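# Transfer one steel bushing from turntable to crate

## Task

Pick a single steel bushing off the turntable and put it in the crate, while every remaining bushing stays on the turntable; the attempt counts as failed if the crate is left tilted or shifted out of its corner guides.

## Robot and tools

Robot: two arms. left_arm carries a left hand and right_arm a right hand (mirror images). Base positions in the scene frame: left_arm about (+0.014, +0.495, 0) m, right_arm about (-0.015, -0.332, 0) m, both facing nearly along +x. Scene frame: origin at table-top height midway between the arms, +z up, +x outward over the table, left_arm on the +y side. Camera left/right sides do not match these names.

Hand point: a point fixed to the palm, about 0.05 m in front of it and 0.15 m from the wrist flange. Its +z runs along the straight fingers, +y points out of the palm, +x runs across the palm away from the thumb on the right hand and toward the thumb on the left hand. Straight fingertips sit roughly 0.06-0.07 m beyond the point along +z and 0.06 m behind it along -y. A wrist bracket on the little-finger side can strike things, and with fingers level the wrist may hang up to 0.11 m (palm down) or 0.23 m (palm up) under the point.

The row: every motion call uses rows of 28 numbers, each in [-1, 1], always covering both arms. Order: left pose dx, dy, dz, rx, ry, rz; left hand little, ring, middle, index, thumb_bend, thumb_turn; left force_limit, speed; then the same 14 for the right arm. The six pose numbers are an offset, not a pose: they are measured from that arm's Hand target as it stood when the action or move began, along the Hand target's own axes. 1.0 equals 0.6 m of travel or 180 degrees of turn; rx, ry, rz form a single rotation vector. All rows in one action or move list count from the same starting Hand target, not from the previous row; sending an offset again moves the arm further. Six zeros re-request the current Hand target.

Hand numbers are absolute targets: +1 open/straight, -1 closed/curled. thumb_turn -1 puts the thumb opposite the fingers (needed to grasp objects roughly 0.035-0.065 m thick), +1 beside the palm. force_limit maps -1..+1 to about 0..10 N at the fingertip (0..15 N for the thumb motors). speed rises linearly from near zero at -1 to full at +0.48 and stays full above that; for a gentle grip close at -0.94 or slower. There is no keep-as-is value: repeat the eight hand numbers of the last executed row for that hand, or, if none has run yet, its hand_measured six values plus hand_force_limit and hand_speed. To grip harder, raise force_limit and send a target more closed than hand_measured.

Tools:
- execute_actions(actions, cameras): actions is a list of actions; each action is a list of up to 15 rows, one per 1/30 s step, the last row held for the remaining steps. Images return only when actions is empty or cameras names them.
- move(target, speed, blend, stop_force, zero, blocking, cameras): target is one row or a list of up to 15 rows, all offsets from the same starting Hand targets. speed is top path speed in m/s, 0.002-3.6, default 0.25 (turns up to twice that in rad/s). blend in metres rounds corners in a list (0 = stop at each). stop_force in N, 3-120, ends an arm's path when the wrist sensor feels that much push; unreliable while the hand rotates; leave it out when backing away from contact. zero (default true) re-zeroes the sensor first. blocking=false returns early, not allowed with stop_force. All 10 s of a move are shared by its list.
- wait(seconds 0-10), stop(), zoom_image(camera, region [x0,y0,x1,y1] in pixels, at most 504x504), show_instructions(), zero_wrist_force(arm: left_arm or right_arm), finished_scene(scene: the current scene number).

Cameras: cam_high (fixed, behind the arms), cam_left_wrist, cam_right_wrist, each 672x504.

Results: end_effector_position (m), end_effector_quat_wxyz and velocities in the scene frame; Hand target, the commanded pose from which the next offsets count (the hand often rests a bit short; add the gap as an offset). hand_measured, hand_stopped_by (moving, target, force, stalled, fault) and hand_load_n (fingertip load, positive when pushed open; a drop to about 0 means the grip is lost) list the six motors in row order. Wrist force/torque are in the end effector's axes, plus a peak line. A move adds a 'move:' line: done, off_target, moving, held or fault, with limits=paced (pose clipped) or limits=held (steps withheld). MOTOR HOT appears at 70 °C; at 85 °C the arm brakes for 30-60 s.

Cautions: arms are stiff, so aiming even slightly beyond a firm surface can trigger a fault stop (about 150 N net force or joint torque limits; wrist joints only about 16 N m) that halts the arm for 10 s. Approach surfaces slowly, preferably with stop_force. Orientation commands are clipped to 32 degrees from the measured orientation each step. Keep paths away from an arm's own base, and keep the arms from touching each other; the clearance check may hold commands but is not a guarantee. Do not drop or fling the bushing, do not knock other bushings off the turntable, do not bump or tip the crate, and leave nothing off the table. Heavy loads and stretched-out poses heat motors. Objects may occasionally be nudged by outside pushes, so check images before grasping and before releasing.

Each tool is called after "Emit:" as name(argument=value, ...), one argument or row to a line, values as JSON.

Reference images:

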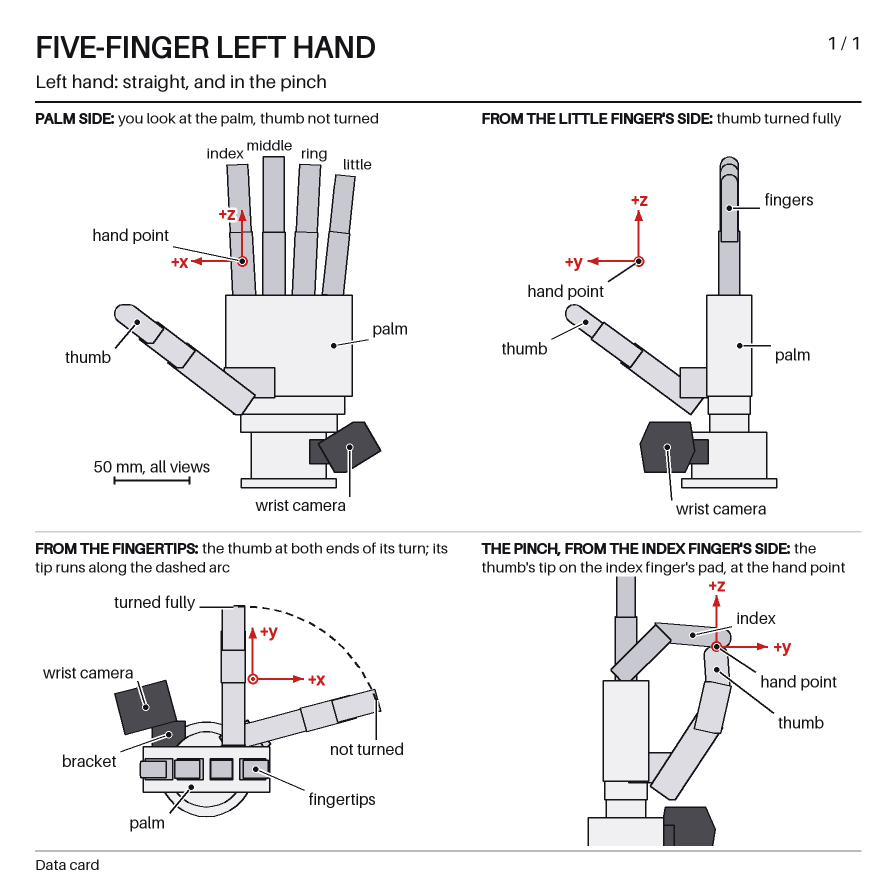

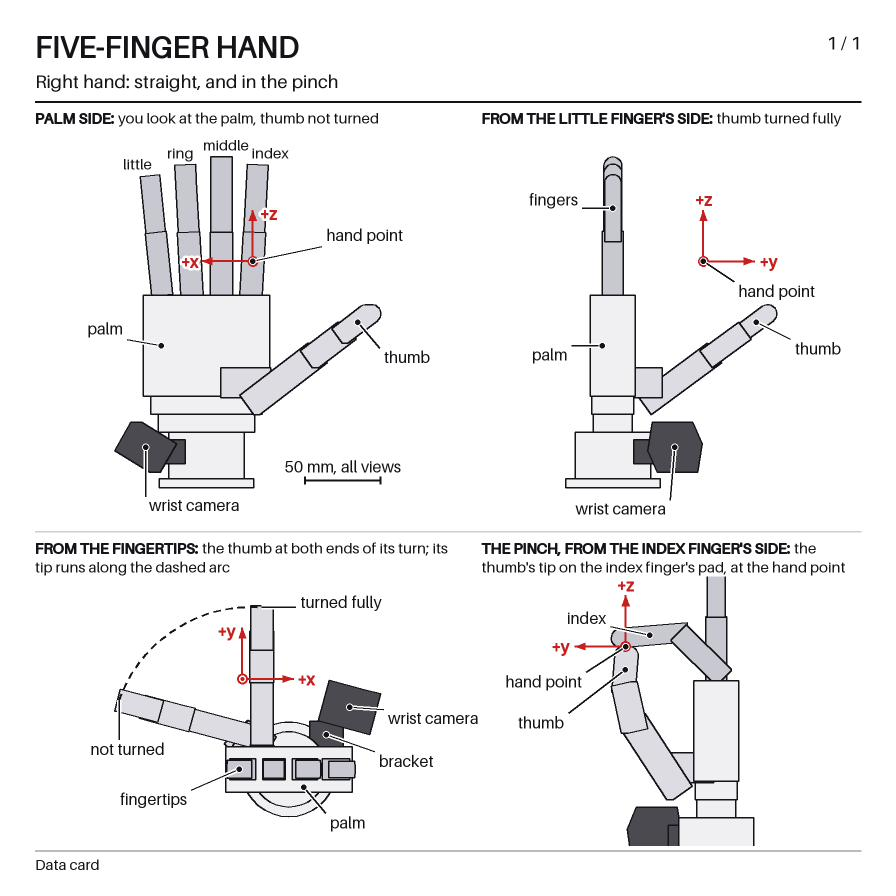

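## Session

Emit:
execute_actions(
  actions=[],
)

Scene clock: 0.00 s.
left_arm: end_effector_position=(+0.6362, +0.4404, +0.3950) hand_measured=(+1.000, +1.000, +1.000, +1.000, +1.000, +1.000) hand_load_n=(+0.0, +0.0, +0.0, +0.0, +0.0, +0.0) hand_stopped_by=(target, target, target, target, target, target) hand_force_limit=0.00 hand_speed=-0.80 end_effector_quat_wxyz=(+0.595, +0.002, +0.701, -0.393) | right_arm: end_effector_position=(+0.6633, -0.6225, +0.1814) hand_measured=(+1.000, +1.000, +1.000, +1.000, +1.000, +1.000) hand_load_n=(+0.0, +0.0, +0.0, +0.0, +0.0, +0.0) hand_stopped_by=(target, target, target, target, target, target) hand_force_limit=0.00 hand_speed=-0.80 end_effector_quat_wxyz=(+0.714, +0.699, +0.039, +0.021)
Joint positions: left_arm=[3.609 -1.722 -2.055 0.673 0.501 0.957] | right_arm=[-0.262 -0.66 1.221 -0.622 2.802 -0.085]
Joint velocities: within noise
Joint torques (N m): no reading
Wrist force (N): no reading
Wrist torque (N m): no reading
Wrist force, peak (N): no reading
Hand target: left_arm +0.6362, +0.4404, +0.3950; +0.595, +0.002, +0.701, -0.393 | right_arm +0.6633, -0.6225, +0.1814; +0.714, +0.699, +0.039, +0.021

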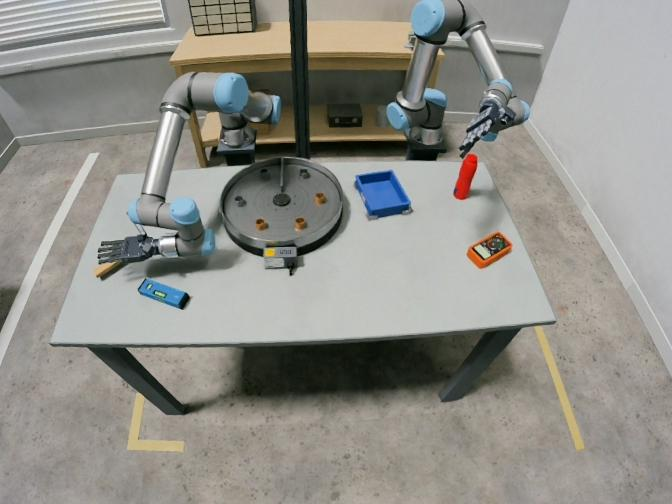

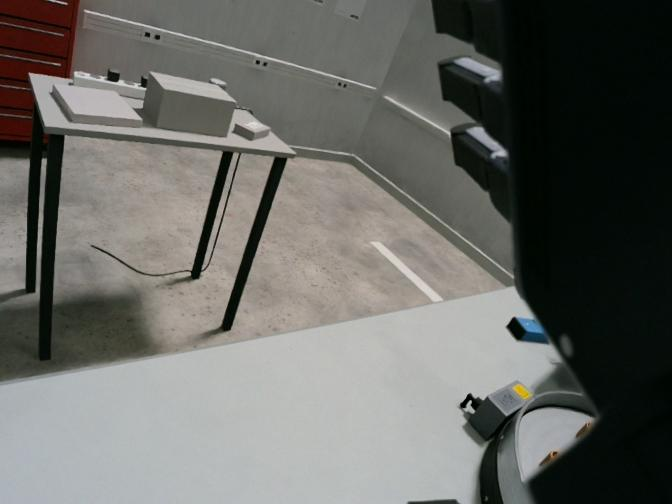

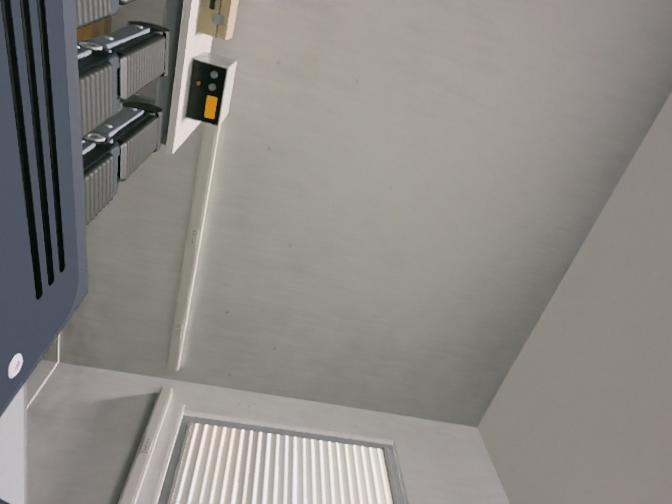

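Emit:
zoom_image(
  camera="cam_high",
  region=[200, 140, 360, 280],
)

Emit:
zoom_image(
  camera="cam_high",
  region=[330, 150, 530, 280],
)

Emit:
zoom_image(
  camera="cam_high",
  region=[80, 180, 330, 320],
)

Scaled by 3.150.

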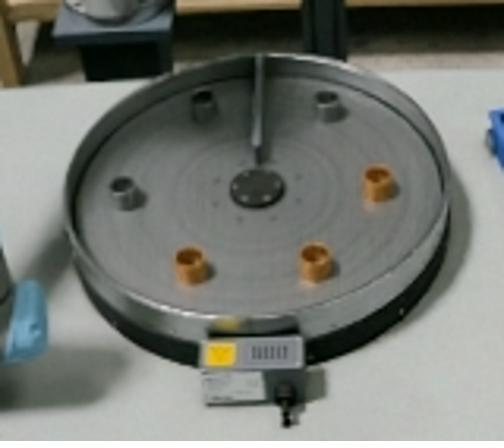

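Scaled by 2.520.

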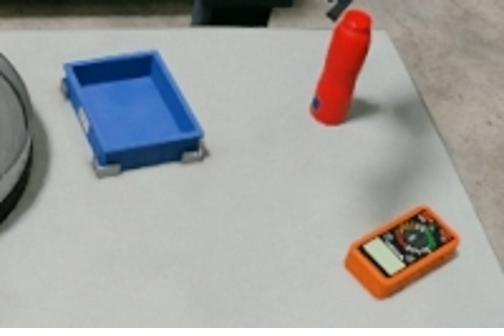

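Scaled by 2.016.

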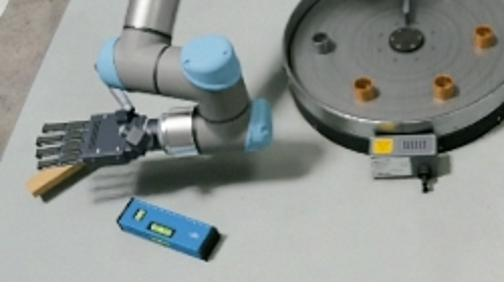

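Emit:
wait(
  seconds=1,
  cameras=["cam_high"],
)

Emit:
zoom_image(
  camera="cam_high",
  region=[200, 140, 360, 280],
)

Scene clock: 12.27 s.
left_arm: end_effector_position=(+0.6362, +0.4404, +0.3950) hand_measured=(+1.000, +1.000, +1.000, +1.000, +1.000, +1.000) hand_load_n=(+0.0, +0.0, +0.0, +0.0, +0.0, +0.0) hand_stopped_by=(target, target, target, target, target, target) hand_force_limit=0.00 hand_speed=-0.80 end_effector_quat_wxyz=(+0.595, +0.002, +0.701, -0.393) | right_arm: end_effector_position=(+0.6633, -0.6225, +0.1814) hand_measured=(+1.000, +1.000, +1.000, +1.000, +1.000, +1.000) hand_load_n=(+0.0, +0.0, +0.0, +0.0, +0.0, +0.0) hand_stopped_by=(target, target, target, target, target, target) hand_force_limit=0.00 hand_speed=-0.80 end_effector_quat_wxyz=(+0.714, +0.699, +0.039, +0.021)
Joint positions: left_arm=[3.609 -1.722 -2.055 0.673 0.501 0.957] | right_arm=[-0.262 -0.66 1.221 -0.622 2.802 -0.085]
Joint torques (N m): left_arm=[0.62 26.89 18.35 0.73 -0.33 -0.08] | right_arm=[-0.2 -54.6 -18.4 -0.74 -0.43 -0.21]
Wrist force (N): left_arm=[-0.2 0.1 -0.1] | right_arm=[-0.1 0.1 -0.1]
Wrist torque (N m): left_arm=[0.02 0.03 -0.01] | right_arm=[0.02 0.02 -0.01]
Wrist force, peak (N): left_arm=[-0.4 -0.4 0.2] | right_arm=[-0.3 -0.5 0.0]
Hand target: left_arm +0.6362, +0.4404, +0.3950; +0.595, +0.002, +0.701, -0.393 | right_arm +0.6633, -0.6225, +0.1814; +0.714, +0.699, +0.039, +0.021
wait: 1.00 s; at rest from the start
Images, in order (width x height): cam_high 672x504.

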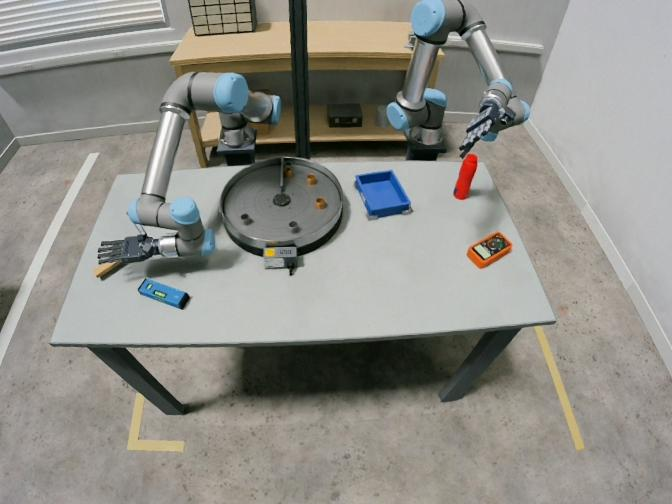

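Scaled by 3.150.

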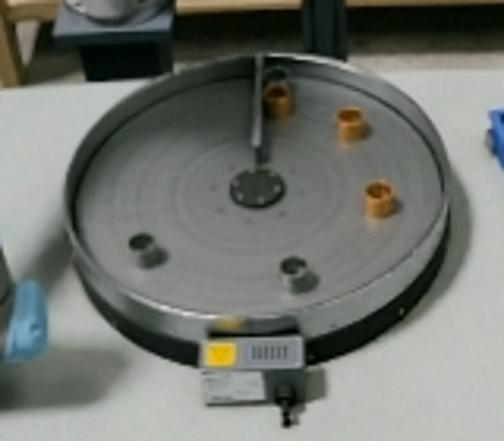

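Emit:
wait(
  seconds=2,
  cameras=["cam_high"],
)

Emit:
zoom_image(
  camera="cam_high",
  region=[200, 140, 360, 280],
)

Emit:
wait(
  seconds=10,
  cameras=["cam_high"],
)

Emit:
zoom_image(
  camera="cam_high",
  region=[200, 140, 360, 280],
)

Scene clock: 21.17 s.
left_arm: end_effector_position=(+0.6362, +0.4404, +0.3950) hand_measured=(+1.000, +1.000, +1.000, +1.000, +1.000, +1.000) hand_load_n=(+0.0, +0.0, +0.0, +0.0, +0.0, +0.0) hand_stopped_by=(target, target, target, target, target, target) hand_force_limit=0.00 hand_speed=-0.80 end_effector_quat_wxyz=(+0.595, +0.002, +0.701, -0.393) | right_arm: end_effector_position=(+0.6633, -0.6225, +0.1814) hand_measured=(+1.000, +1.000, +1.000, +1.000, +1.000, +1.000) hand_load_n=(+0.0, +0.0, +0.0, +0.0, +0.0, +0.0) hand_stopped_by=(target, target, target, target, target, target) hand_force_limit=0.00 hand_speed=-0.80 end_effector_quat_wxyz=(+0.714, +0.699, +0.039, +0.021)
Joint positions: left_arm=[3.609 -1.722 -2.055 0.673 0.501 0.957] | right_arm=[-0.262 -0.66 1.221 -0.622 2.802 -0.085]
Joint torques (N m): left_arm=[0.39 28.05 18.08 0.75 -0.44 0.02] | right_arm=[-0.06 -54.8 -18.52 -0.6 -0.38 -0.27]
Wrist force (N): left_arm=[0.0 -0.2 0.1] | right_arm=[-0.1 0.1 -0.1]
Wrist torque (N m): left_arm=[-0.03 -0.01 0.02] | right_arm=[0.02 0.02 -0.01]
Wrist force, peak (N): left_arm=[-0.4 -0.2 0.2] | right_arm=[0.3 0.4 -0.1]
Hand target: left_arm +0.6362, +0.4404, +0.3950; +0.595, +0.002, +0.701, -0.393 | right_arm +0.6633, -0.6225, +0.1814; +0.714, +0.699, +0.039, +0.021
wait: 2.00 s; at rest from the start
Images, in order (width x height): cam_high 672x504.

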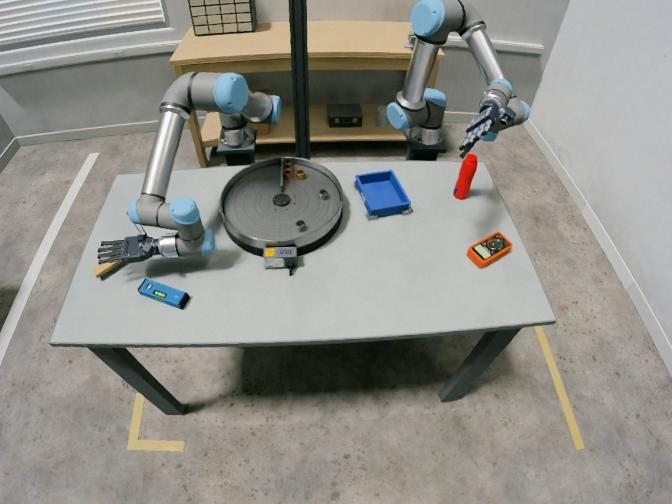

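Scaled by 3.150.

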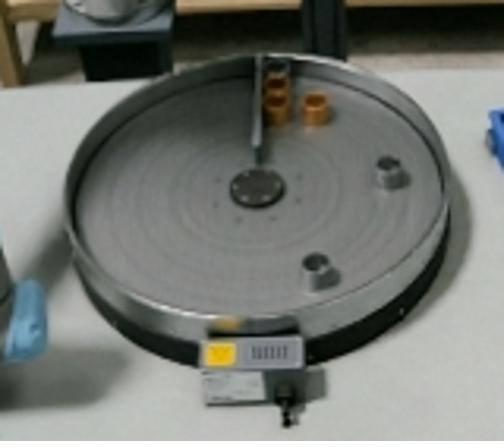

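Scene clock: 31.17 s.
left_arm: end_effector_position=(+0.6362, +0.4404, +0.3950) hand_measured=(+1.000, +1.000, +1.000, +1.000, +1.000, +1.000) hand_load_n=(+0.0, +0.0, +0.0, +0.0, +0.0, +0.0) hand_stopped_by=(target, target, target, target, target, target) hand_force_limit=0.00 hand_speed=-0.80 end_effector_quat_wxyz=(+0.595, +0.002, +0.701, -0.393) | right_arm: end_effector_position=(+0.6633, -0.6225, +0.1814) hand_measured=(+1.000, +1.000, +1.000, +1.000, +1.000, +1.000) hand_load_n=(+0.0, +0.0, +0.0, +0.0, +0.0, +0.0) hand_stopped_by=(target, target, target, target, target, target) hand_force_limit=0.00 hand_speed=-0.80 end_effector_quat_wxyz=(+0.714, +0.699, +0.039, +0.021)
Joint positions: left_arm=[3.609 -1.722 -2.055 0.673 0.501 0.957] | right_arm=[-0.262 -0.66 1.221 -0.622 2.802 -0.085]
Joint torques (N m): left_arm=[0.86 28.39 17.46 0.73 -0.63 0.01] | right_arm=[-0.17 -55.25 -19.77 -0.57 -0.4 -0.56]
Wrist force (N): left_arm=[0.1 -0.3 0.0] | right_arm=[0.0 0.1 -0.1]
Wrist torque (N m): left_arm=[-0.06 -0.02 0.02] | right_arm=[0.02 0.01 -0.01]
Wrist force, peak (N): left_arm=[0.0 -0.5 -0.2] | right_arm=[-0.5 0.3 -0.4]
Hand target: left_arm +0.6362, +0.4404, +0.3950; +0.595, +0.002, +0.701, -0.393 | right_arm +0.6633, -0.6225, +0.1814; +0.714, +0.699, +0.039, +0.021
wait: 10.00 s; at rest by 0.17 s
Images, in order (width x height): cam_high 672x504.

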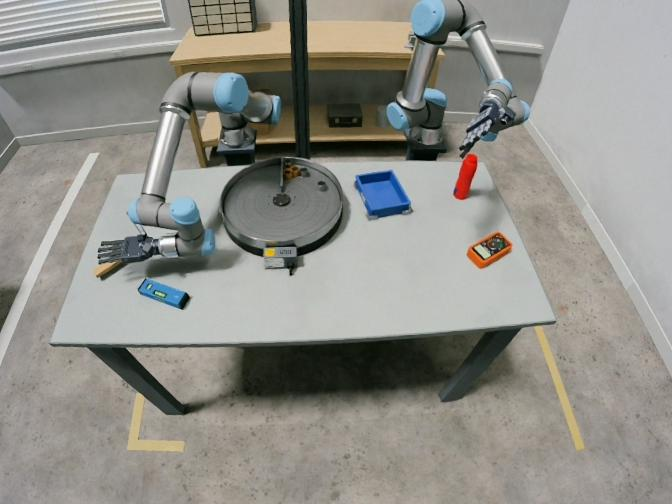

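Scaled by 3.150.

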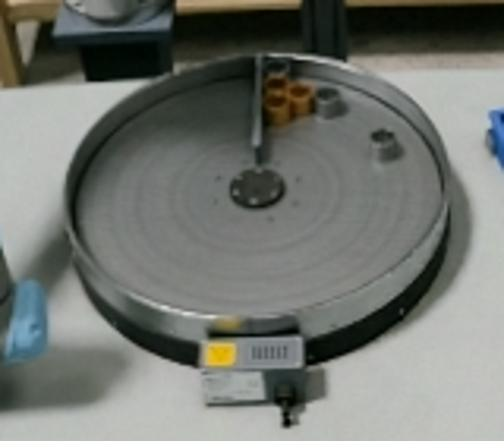

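Emit:
move(
  target=[0.7095,-0.641,-0.042,-0.138,0.128,-0.2945, 1,1,0.3,0.3,1,-1,0,0, 0,0,0,0,0,0, 1,1,1,1,1,1,0,-0.8],
  speed=0.2,
  cameras=["all"],
)

Scene clock: 76.60 s.
left_arm: end_effector_position=(+0.3100, -0.0095, +0.2502) hand_measured=(+1.000, +1.000, +0.300, +0.300, +1.000, -1.000) hand_load_n=(+0.0, +0.0, +0.0, +0.0, +0.0, +0.0) hand_stopped_by=(target, target, target, target, target, target) hand_force_limit=0.00 hand_speed=0.00 end_effector_quat_wxyz=(+0.201, -0.354, +0.793, -0.452) | right_arm: end_effector_position=(+0.6633, -0.6225, +0.1814) hand_measured=(+1.000, +1.000, +1.000, +1.000, +1.000, +1.000) hand_load_n=(+0.0, +0.0, +0.0, +0.0, +0.0, +0.0) hand_stopped_by=(target, target, target, target, target, target) hand_force_limit=0.00 hand_speed=-0.80 end_effector_quat_wxyz=(+0.714, +0.699, +0.039, +0.021)
Joint positions: left_arm=[2.36 -1.617 -2.194 0.135 1.599 -0.018] | right_arm=[-0.262 -0.66 1.221 -0.622 2.802 -0.085]
Joint torques (N m): left_arm=[-2.12 34.04 8.62 5.55 -1.41 -1.72] | right_arm=[0.18 -59.23 -21.58 -0.63 -1.06 -1.64]
Wrist force (N): left_arm=[0.1 -0.3 0.1] | right_arm=[-0.1 0.3 -0.1]
Wrist torque (N m): left_arm=[-0.10 -0.14 0.07] | right_arm=[0.04 0.02 -0.01]
Wrist force, peak (N): left_arm=[-2.2 4.3 0.7] | right_arm=[-0.3 0.1 -0.4]
Hand target: left_arm +0.3099, -0.0095, +0.2502; +0.201, -0.354, +0.793, -0.453 | right_arm +0.6633, -0.6225, +0.1814; +0.714, +0.699, +0.039, +0.021
Off the commanded pose: left_arm 0.000 m, 0 deg | right_arm 0.000 m, 0 deg.
move: done
camera_calibration:
cam_left_wrist: T_world_to_cam=[[0.175844, -0.484281, 0.857059, -0.277725], [-0.965616, -0.254199, 0.0544815, 0.28572], [0.191479, -0.83717, -0.512329, 0.173789], [0, 0, 0, 1]] pos_world=[0.291456, 0.0836239, 0.311498]

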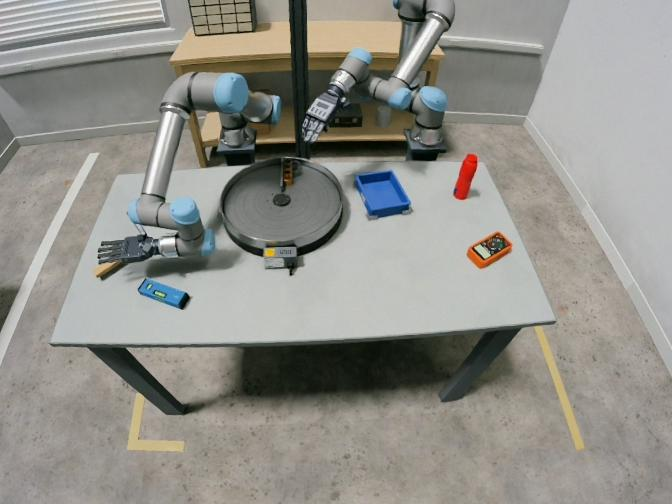

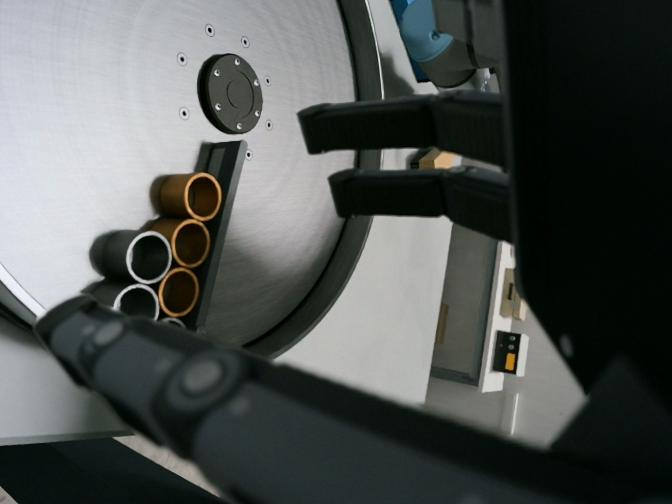

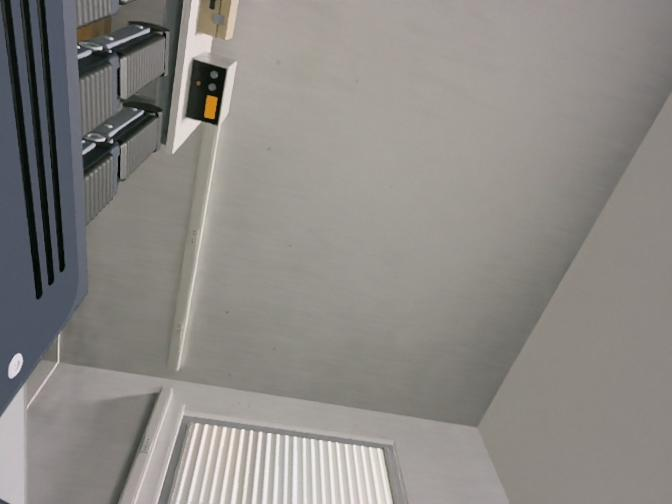

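Emit:
zoom_image(
  camera="cam_left_wrist",
  region=[0, 120, 300, 345],
)

Emit:
zoom_image(
  camera="cam_high",
  region=[240, 140, 360, 240],
)

Scaled by 1.680.

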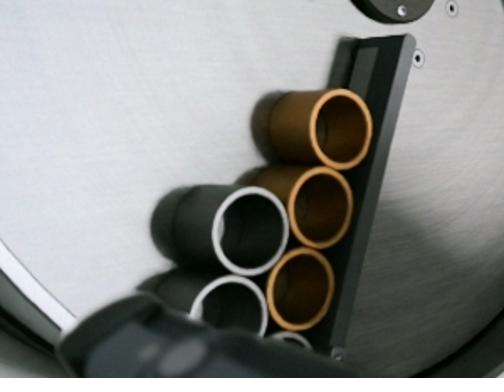

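Scaled by 4.200.

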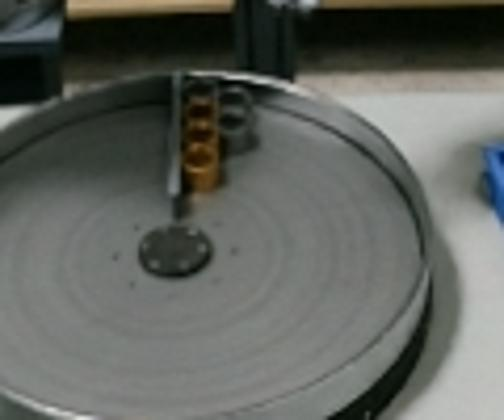

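Emit:
move(
  target=[0.0661,0.0777,0.1308,0.0296,0.1793,0.0952, -1,-1,-1,0,0.5,-0.85,-0.5,0, 0,0,0,0,0,0, 1,1,1,1,1,1,0,-0.8],
  speed=0.15,
  cameras=["all"],
)

Emit:
zoom_image(
  camera="cam_left_wrist",
  region=[0, 50, 504, 504],
)

Scene clock: 154.07 s.
left_arm: end_effector_position=(+0.3160, -0.0683, +0.1700) hand_measured=(-1.000, -1.000, -0.794, +0.000, +0.502, -0.850) hand_load_n=(+0.0, +0.0, +1.5, +0.0, +2.5, +1.0) hand_stopped_by=(target, target, force, target, target, target) hand_force_limit=-0.50 hand_speed=0.00 end_effector_quat_wxyz=(+0.054, -0.085, +0.840, -0.534) | right_arm: end_effector_position=(+0.6633, -0.6225, +0.1814) hand_measured=(+1.000, +1.000, +1.000, +1.000, +1.000, +1.000) hand_load_n=(+0.0, +0.0, +0.0, +0.0, +0.0, +0.0) hand_stopped_by=(target, target, target, target, target, target) hand_force_limit=0.00 hand_speed=-0.80 end_effector_quat_wxyz=(+0.714, +0.699, +0.039, +0.021)
Joint positions: left_arm=[2.528 -1.937 -2.124 0.341 0.887 0.391] | right_arm=[-0.262 -0.66 1.221 -0.622 2.802 -0.085]
Joint torques (N m): left_arm=[-8.96 49.78 5.2 3.27 -0.02 -0.83] | right_arm=[-0.1 -66.16 -25.1 -0.27 -1.85 -1.69]
Wrist force (N): left_arm=[-0.2 0.1 0.1] | right_arm=[0.0 0.2 0.0]
Wrist torque (N m): left_arm=[-0.07 -0.07 -0.15] | right_arm=[0.05 0.00 0.00]
Wrist force, peak (N): left_arm=[-1.8 0.2 0.4] | right_arm=[-0.5 -0.1 0.1]
Hand target: left_arm +0.3159, -0.0683, +0.1701; +0.054, -0.085, +0.840, -0.534 | right_arm +0.6633, -0.6225, +0.1814; +0.714, +0.699, +0.039, +0.021
Off the commanded pose: left_arm 0.000 m, 0 deg | right_arm 0.000 m, 0 deg.
move: done
camera_calibration:
cam_left_wrist: T_world_to_cam=[[-0.164481, -0.41096, 0.896693, -0.132814], [-0.927942, 0.372723, 0.00060762, 0.320986], [-0.334468, -0.831979, -0.442653, 0.237031], [0, 0, 0, 1]] pos_world=[0.355291, 0.0229851, 0.223821]

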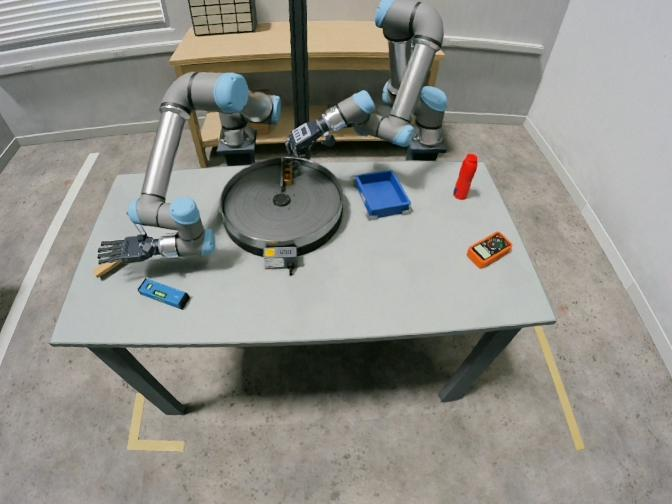

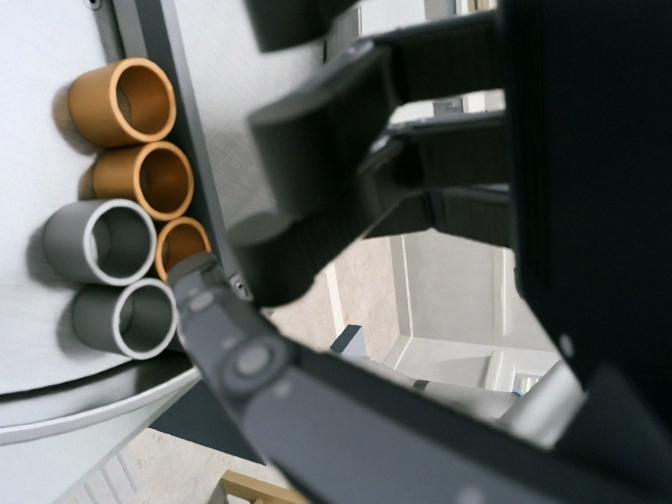

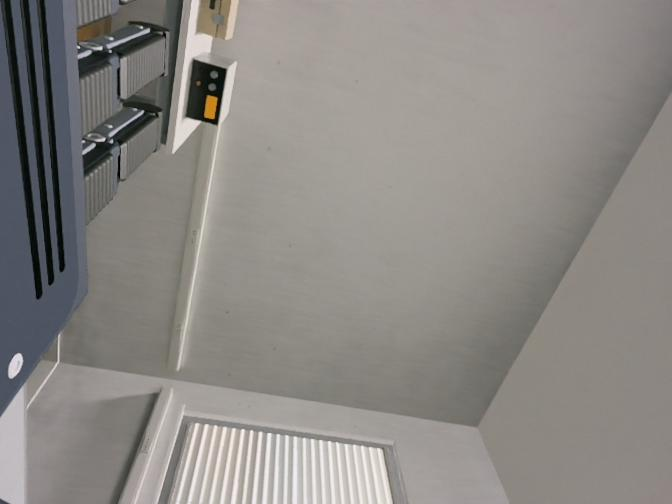

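Scaled by 1.000.

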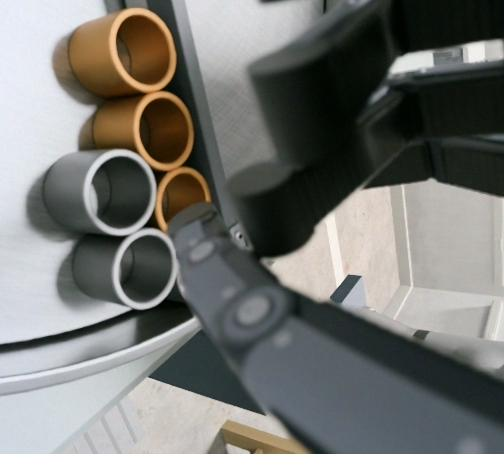

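Emit:
move(
  target=[0,0,0,0,0,0, -1,-1,1,0,0.5,-0.85,-0.5,0, 0,0,0,0,0,0, 1,1,1,1,1,1,0,-0.8],
  cameras=["cam_left_wrist"],
)

Scene clock: 171.20 s.
left_arm: end_effector_position=(+0.3159, -0.0683, +0.1701) hand_measured=(-1.000, -1.000, +1.000, +0.000, +0.500, -0.850) hand_load_n=(+0.0, +0.5, +0.0, +0.0, +0.0, +0.0) hand_stopped_by=(target, target, target, target, target, target) hand_force_limit=-0.50 hand_speed=0.00 end_effector_quat_wxyz=(+0.054, -0.085, +0.840, -0.534) | right_arm: end_effector_position=(+0.6633, -0.6225, +0.1814) hand_measured=(+1.000, +1.000, +1.000, +1.000, +1.000, +1.000) hand_load_n=(+0.0, +0.0, +0.0, +0.0, +0.0, +0.0) hand_stopped_by=(target, target, target, target, target, target) hand_force_limit=0.00 hand_speed=-0.80 end_effector_quat_wxyz=(+0.714, +0.699, +0.039, +0.021)
Joint positions: left_arm=[2.528 -1.937 -2.125 0.341 0.887 0.391] | right_arm=[-0.262 -0.66 1.221 -0.622 2.802 -0.085]
Joint torques (N m): left_arm=[-8.56 50.46 5.35 4.73 -2.03 1.38] | right_arm=[-0.73 -67.37 -25.27 -0.15 -1.88 -1.65]
Wrist force (N): left_arm=[-0.5 -0.1 0.2] | right_arm=[-0.1 0.1 -0.1]
Wrist torque (N m): left_arm=[-0.09 -0.02 -0.16] | right_arm=[0.01 0.02 -0.02]
Wrist force, peak (N): left_arm=[-0.6 0.4 0.0] | right_arm=[-0.2 -0.1 0.5]
Hand target: left_arm +0.3159, -0.0683, +0.1701; +0.054, -0.085, +0.840, -0.534 | right_arm +0.6633, -0.6225, +0.1814; +0.714, +0.699, +0.039, +0.021
Off the commanded pose: left_arm 0.000 m, 0 deg | right_arm 0.000 m, 0 deg.
move: done
camera_calibration:
cam_left_wrist: T_world_to_cam=[[-0.164741, -0.410751, 0.896741, -0.132754], [-0.927858, 0.372932, 0.000363215, 0.320914], [-0.334573, -0.831988, -0.442556, 0.237013], [0, 0, 0, 1]] pos_world=[0.355191, 0.0229841, 0.223821]
Images, in order (width x height): cam_left_wrist 672x504.

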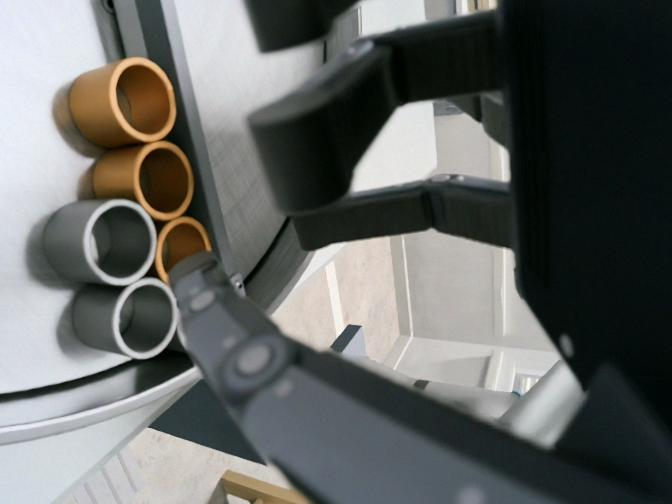

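Emit:
move(
  target=[0,0,0,0,0,0, 1,1,1,0,0.5,-0.85,-0.5,0, 0,0,0,0,0,0, 1,1,1,1,1,1,0,-0.8],
  cameras=["cam_left_wrist"],
)

Scene clock: 174.60 s.
left_arm: end_effector_position=(+0.3159, -0.0683, +0.1701) hand_measured=(+1.000, +1.000, +1.000, +0.000, +0.500, -0.850) hand_load_n=(+0.0, +0.0, +0.0, +0.0, +0.0, +0.0) hand_stopped_by=(target, target, target, target, target, target) hand_force_limit=-0.50 hand_speed=0.00 end_effector_quat_wxyz=(+0.054, -0.085, +0.840, -0.534) | right_arm: end_effector_position=(+0.6633, -0.6225, +0.1814) hand_measured=(+1.000, +1.000, +1.000, +1.000, +1.000, +1.000) hand_load_n=(+0.0, +0.0, +0.0, +0.0, +0.0, +0.0) hand_stopped_by=(target, target, target, target, target, target) hand_force_limit=0.00 hand_speed=-0.80 end_effector_quat_wxyz=(+0.714, +0.699, +0.039, +0.021)
Joint positions: left_arm=[2.528 -1.937 -2.125 0.341 0.887 0.391] | right_arm=[-0.262 -0.66 1.221 -0.622 2.802 -0.085]
Joint torques (N m): left_arm=[-8.97 49.9 8.84 4.65 -0.55 0.37] | right_arm=[0.21 -67.79 -25.79 -0.1 -1.87 -1.73]
Wrist force (N): left_arm=[-0.5 -0.1 -0.1] | right_arm=[-0.2 0.2 -0.1]
Wrist torque (N m): left_arm=[-0.10 -0.03 -0.16] | right_arm=[0.03 0.02 -0.01]
Wrist force, peak (N): left_arm=[-0.7 0.2 0.1] | right_arm=[-0.3 0.4 0.3]
Hand target: left_arm +0.3159, -0.0683, +0.1701; +0.054, -0.085, +0.840, -0.534 | right_arm +0.6633, -0.6225, +0.1814; +0.714, +0.699, +0.039, +0.021
Off the commanded pose: left_arm 0.000 m, 0 deg | right_arm 0.000 m, 0 deg.
move: done
camera_calibration:
cam_left_wrist: T_world_to_cam=[[-0.164741, -0.410751, 0.896741, -0.132754], [-0.927858, 0.372932, 0.000363215, 0.320914], [-0.334573, -0.831988, -0.442556, 0.237013], [0, 0, 0, 1]] pos_world=[0.355191, 0.0229841, 0.223821]
Images, in order (width x height): cam_left_wrist 672x504.

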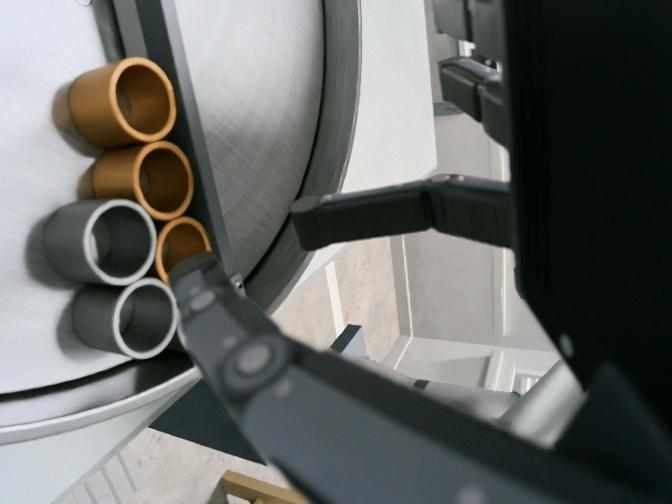

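Emit:
move(
  target=[-0.0014,0.0991,0.0304,0,0,0, 1,1,1,0,0.5,-0.85,-0.5,0, 0,0,0,0,0,0, 1,1,1,1,1,1,0,-0.8],
  speed=0.08,
  cameras=["cam_left_wrist","cam_high"],
)

Emit:
zoom_image(
  camera="cam_left_wrist",
  region=[180, 120, 480, 400],
)

Scene clock: 188.00 s.
left_arm: end_effector_position=(+0.3150, -0.0596, +0.1084) hand_measured=(+1.000, +1.000, +1.000, +0.000, +0.500, -0.850) hand_load_n=(-0.5, +0.0, +0.0, +0.0, +0.0, +0.0) hand_stopped_by=(target, target, target, target, target, target) hand_force_limit=-0.50 hand_speed=0.00 end_effector_quat_wxyz=(+0.054, -0.085, +0.840, -0.534) | right_arm: end_effector_position=(+0.6633, -0.6225, +0.1814) hand_measured=(+1.000, +1.000, +1.000, +1.000, +1.000, +1.000) hand_load_n=(+0.0, +0.0, +0.0, +0.0, +0.0, +0.0) hand_stopped_by=(target, target, target, target, target, target) hand_force_limit=0.00 hand_speed=-0.80 end_effector_quat_wxyz=(+0.714, +0.699, +0.039, +0.021)
Joint positions: left_arm=[2.544 -2.071 -2.171 0.514 0.874 0.402] | right_arm=[-0.262 -0.66 1.221 -0.622 2.802 -0.085]
Joint torques (N m): left_arm=[-3.78 52.77 21.05 0.24 -0.41 -1.69] | right_arm=[-0.51 -69.26 -26.82 -0.1 -1.78 -1.51]
Wrist force (N): left_arm=[-0.4 -0.1 -0.1] | right_arm=[0.2 0.1 0.1]
Wrist torque (N m): left_arm=[-0.10 -0.05 -0.17] | right_arm=[0.01 -0.03 0.01]
Wrist force, peak (N): left_arm=[-0.6 -2.0 -0.5] | right_arm=[0.0 0.3 0.6]
Hand target: left_arm +0.3150, -0.0596, +0.1085; +0.054, -0.085, +0.840, -0.534 | right_arm +0.6633, -0.6225, +0.1814; +0.714, +0.699, +0.039, +0.021
Off the commanded pose: left_arm 0.000 m, 0 deg | right_arm 0.000 m, 0 deg.
move: done
camera_calibration:
cam_left_wrist: T_world_to_cam=[[-0.164531, -0.410947, 0.896689, -0.0740591], [-0.92786, 0.372929, 0.000661098, 0.316808], [-0.334673, -0.831893, -0.44266, 0.216694], [0, 0, 0, 1]] pos_world=[0.35429, 0.0316851, 0.16212]
Images, in order (width x height): cam_high 672x504, cam_left_wrist 672x504.

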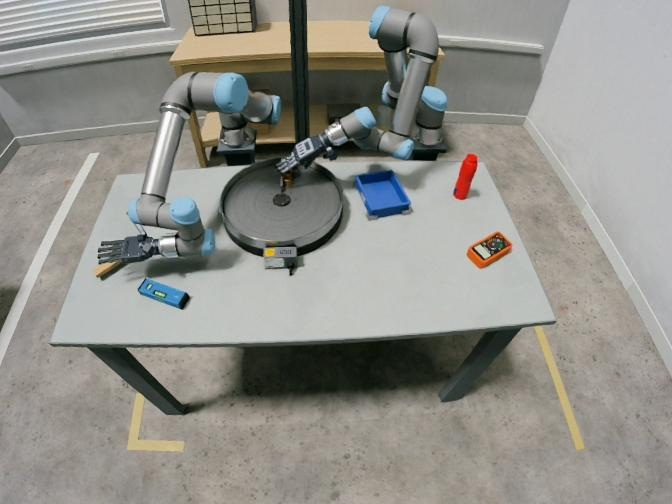

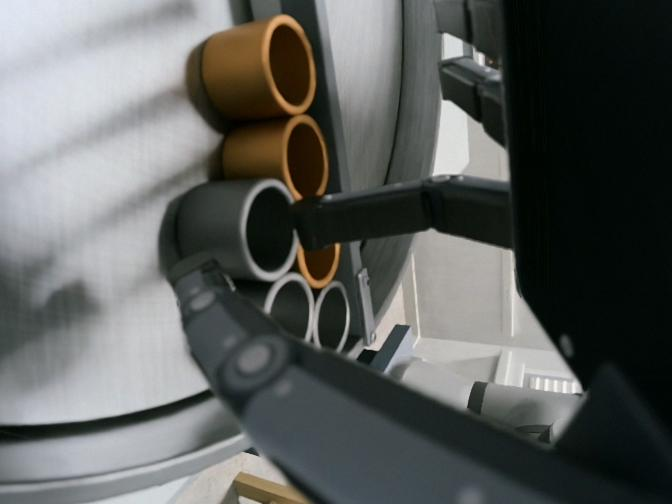

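Scaled by 1.680.

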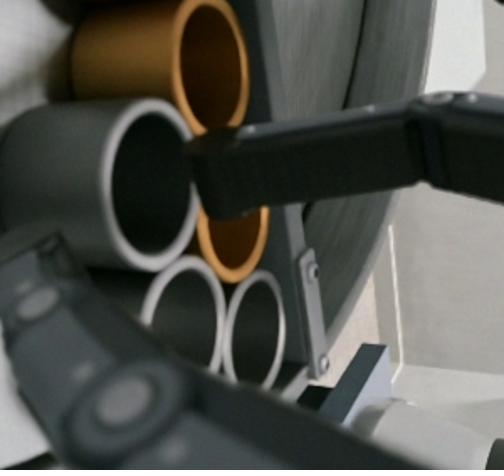

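Emit:
move(
  target=[0.0035,0.0265,0.0162,0,0,0, 1,1,1,0,0.5,-0.85,-0.5,0, 0,0,0,0,0,0, 1,1,1,1,1,1,0,-0.8],
  speed=0.03,
  stop_force=4,
  cameras=["cam_left_wrist"],
)

Emit:
zoom_image(
  camera="cam_left_wrist",
  region=[180, 120, 480, 400],
)

Scene clock: 198.40 s.
left_arm: end_effector_position=(+0.3133, -0.0621, +0.0900) hand_measured=(+1.000, +1.000, +1.000, +0.000, +0.500, -0.850) hand_load_n=(+0.0, +0.0, +0.0, +0.0, +0.0, +0.0) hand_stopped_by=(target, target, target, target, target, target) hand_force_limit=-0.50 hand_speed=0.00 end_effector_quat_wxyz=(+0.054, -0.085, +0.840, -0.534) | right_arm: end_effector_position=(+0.6633, -0.6225, +0.1814) hand_measured=(+1.000, +1.000, +1.000, +1.000, +1.000, +1.000) hand_load_n=(+0.0, +0.0, +0.0, +0.0, +0.0, +0.0) hand_stopped_by=(target, target, target, target, target, target) hand_force_limit=0.00 hand_speed=-0.80 end_effector_quat_wxyz=(+0.714, +0.699, +0.039, +0.021)
Joint positions: left_arm=[2.537 -2.12 -2.17 0.565 0.88 0.397] | right_arm=[-0.262 -0.66 1.221 -0.622 2.802 -0.085]
Joint torques (N m): left_arm=[10.02 54.18 12.12 0.11 -2.63 1.6] | right_arm=[-0.57 -69.98 -26.4 -0.09 -1.86 -1.72]
Wrist force (N): left_arm=[-0.4 -0.2 -0.1] | right_arm=[-0.1 0.0 0.2]
Wrist torque (N m): left_arm=[-0.13 -0.05 -0.16] | right_arm=[-0.01 0.00 -0.01]
Wrist force, peak (N): left_arm=[-0.3 -1.2 -1.3] | right_arm=[-0.3 -0.4 0.4]
Hand target: left_arm +0.3133, -0.0621, +0.0900; +0.054, -0.085, +0.840, -0.534 | right_arm +0.6633, -0.6225, +0.1814; +0.714, +0.699, +0.039, +0.021
Off the commanded pose: left_arm 0.000 m, 0 deg | right_arm 0.000 m, 0 deg.
move: done
camera_calibration:
cam_left_wrist: T_world_to_cam=[[-0.164741, -0.410751, 0.896741, -0.0587903], [-0.927858, 0.372932, 0.000363215, 0.316312], [-0.334573, -0.831988, -0.442556, 0.205886], [0, 0, 0, 1]] pos_world=[0.352691, 0.0291841, 0.143721]
Images, in order (width x height): cam_left_wrist 672x504.

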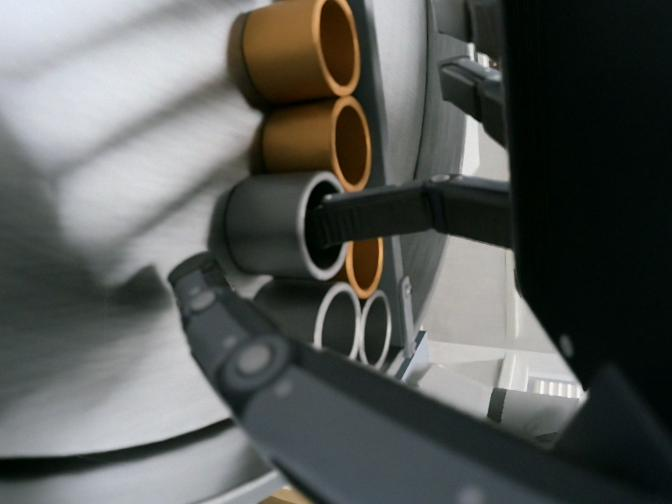

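Scaled by 1.680.

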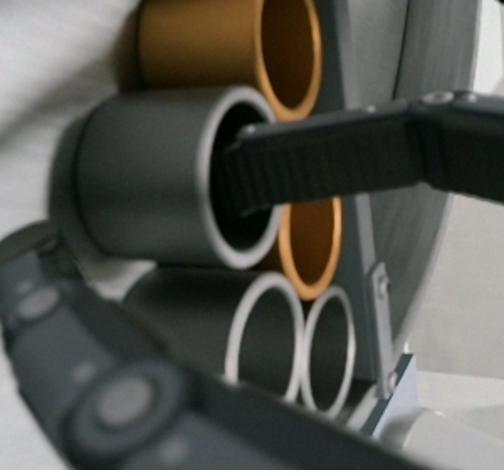

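Emit:
move(
  target=[0.0033,0.0124,0.005,0,0,0, 1,1,1,0,0.4,-0.85,-0.5,-0.5, 0,0,0,0,0,0, 1,1,1,1,1,1,0,-0.8],
  speed=0.02,
  stop_force=4,
  cameras=["cam_left_wrist"],
)

Emit:
zoom_image(
  camera="cam_left_wrist",
  region=[180, 120, 480, 400],
)

Scene clock: 209.63 s.
left_arm: end_effector_position=(+0.3113, -0.0621, +0.0820) hand_measured=(+1.000, +1.000, +1.000, +0.000, +0.400, -0.850) hand_load_n=(+0.0, +0.0, +0.0, +0.0, +0.0, +0.0) hand_stopped_by=(target, target, target, target, target, target) hand_force_limit=-0.50 hand_speed=-0.50 end_effector_quat_wxyz=(+0.054, -0.085, +0.840, -0.534) | right_arm: end_effector_position=(+0.6633, -0.6225, +0.1814) hand_measured=(+1.000, +1.000, +1.000, +1.000, +1.000, +1.000) hand_load_n=(+0.0, +0.0, +0.0, +0.0, +0.0, +0.0) hand_stopped_by=(target, target, target, target, target, target) hand_force_limit=0.00 hand_speed=-0.80 end_effector_quat_wxyz=(+0.714, +0.699, +0.039, +0.021)
Joint positions: left_arm=[2.534 -2.14 -2.173 0.59 0.882 0.396] | right_arm=[-0.262 -0.66 1.221 -0.622 2.802 -0.085]
Joint torques (N m): left_arm=[4.45 54.28 14.67 0.15 -2.22 0.44] | right_arm=[0.19 -70.8 -27.07 -0.08 -1.97 -1.66]
Wrist force (N): left_arm=[-0.8 0.0 0.2] | right_arm=[-0.2 -0.1 0.3]
Wrist torque (N m): left_arm=[-0.12 0.01 -0.19] | right_arm=[-0.03 0.03 -0.02]
Wrist force, peak (N): left_arm=[-1.0 -0.1 -0.1] | right_arm=[-0.1 0.1 0.6]
Hand target: left_arm +0.3113, -0.0621, +0.0820; +0.054, -0.085, +0.840, -0.534 | right_arm +0.6633, -0.6225, +0.1814; +0.714, +0.699, +0.039, +0.021
Off the commanded pose: left_arm 0.000 m, 0 deg | right_arm 0.000 m, 0 deg.
move: done
camera_calibration:
cam_left_wrist: T_world_to_cam=[[-0.164741, -0.410751, 0.896741, -0.0519623], [-0.927858, 0.372932, 0.000363215, 0.314366], [-0.334573, -0.831988, -0.442556, 0.201643], [0, 0, 0, 1]] pos_world=[0.350591, 0.0291841, 0.135721]
Images, in order (width x height): cam_left_wrist 672x504.

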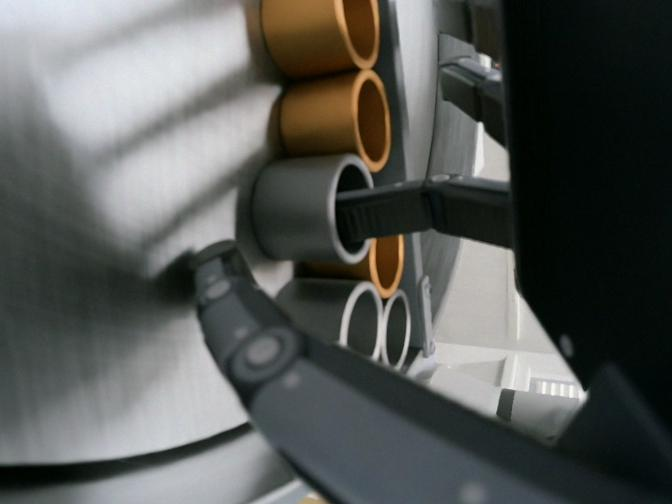

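Scaled by 1.680.

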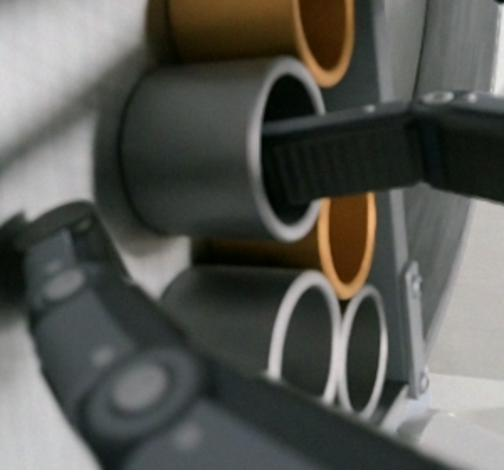

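Emit:
move(
  target=[0,0,0,0,0,0, 1,1,1,0,-0.1,-0.85,-0.6,-0.9, 0,0,0,0,0,0, 1,1,1,1,1,1,0,-0.8],
  cameras=["cam_left_wrist"],
)

Emit:
zoom_image(
  camera="cam_left_wrist",
  region=[180, 120, 480, 400],
)

Scene clock: 215.50 s.
left_arm: end_effector_position=(+0.3113, -0.0621, +0.0820) hand_measured=(+1.000, +1.000, +1.000, +0.000, -0.100, -0.850) hand_load_n=(+0.0, +0.0, +0.0, +0.0, +0.0, +0.0) hand_stopped_by=(target, target, target, target, target, target) hand_force_limit=-0.60 hand_speed=-0.90 end_effector_quat_wxyz=(+0.054, -0.085, +0.840, -0.534) | right_arm: end_effector_position=(+0.6633, -0.6225, +0.1814) hand_measured=(+1.000, +1.000, +1.000, +1.000, +1.000, +1.000) hand_load_n=(+0.0, +0.0, +0.0, +0.0, +0.0, +0.0) hand_stopped_by=(target, target, target, target, target, target) hand_force_limit=0.00 hand_speed=-0.80 end_effector_quat_wxyz=(+0.714, +0.699, +0.039, +0.021)
Joint positions: left_arm=[2.534 -2.14 -2.173 0.59 0.882 0.396] | right_arm=[-0.262 -0.66 1.221 -0.622 2.802 -0.085]
Joint torques (N m): left_arm=[10.17 54.69 15.04 0.15 -2.42 1.38] | right_arm=[-0.67 -71.14 -27.56 -0.14 -1.88 -1.65]
Wrist force (N): left_arm=[-0.3 0.1 -0.1] | right_arm=[-0.1 -0.1 0.2]
Wrist torque (N m): left_arm=[-0.09 -0.07 -0.16] | right_arm=[-0.01 0.00 -0.01]
Wrist force, peak (N): left_arm=[-0.7 -0.6 0.2] | right_arm=[-0.2 0.4 0.3]
Hand target: left_arm +0.3113, -0.0621, +0.0820; +0.054, -0.085, +0.840, -0.534 | right_arm +0.6633, -0.6225, +0.1814; +0.714, +0.699, +0.039, +0.021
Off the commanded pose: left_arm 0.000 m, 0 deg | right_arm 0.000 m, 0 deg.
move: done
camera_calibration:
cam_left_wrist: T_world_to_cam=[[-0.164741, -0.410751, 0.896741, -0.0519623], [-0.927858, 0.372932, 0.000363215, 0.314366], [-0.334573, -0.831988, -0.442556, 0.201643], [0, 0, 0, 1]] pos_world=[0.350591, 0.0291841, 0.135721]
Images, in order (width x height): cam_left_wrist 672x504.

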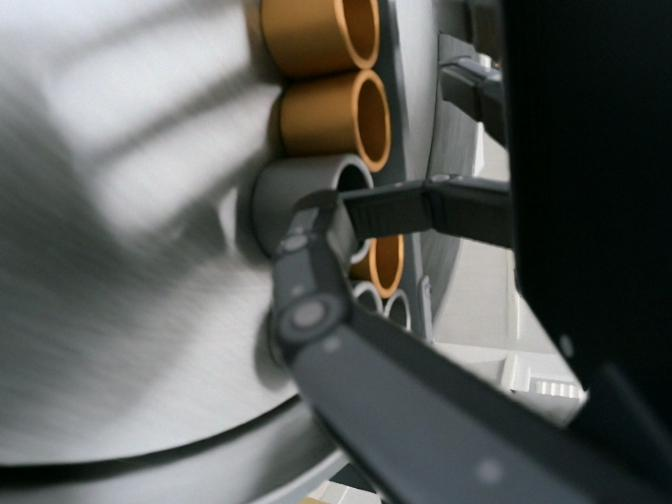

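Scaled by 1.680.

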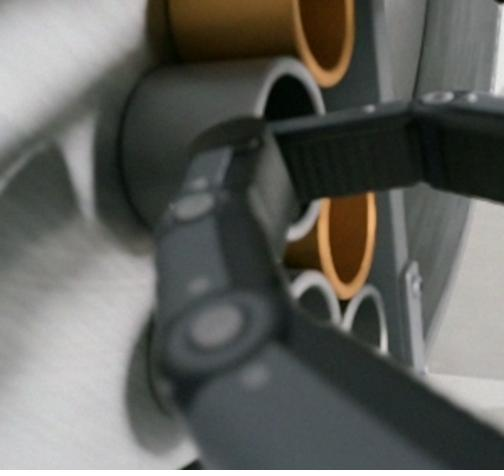

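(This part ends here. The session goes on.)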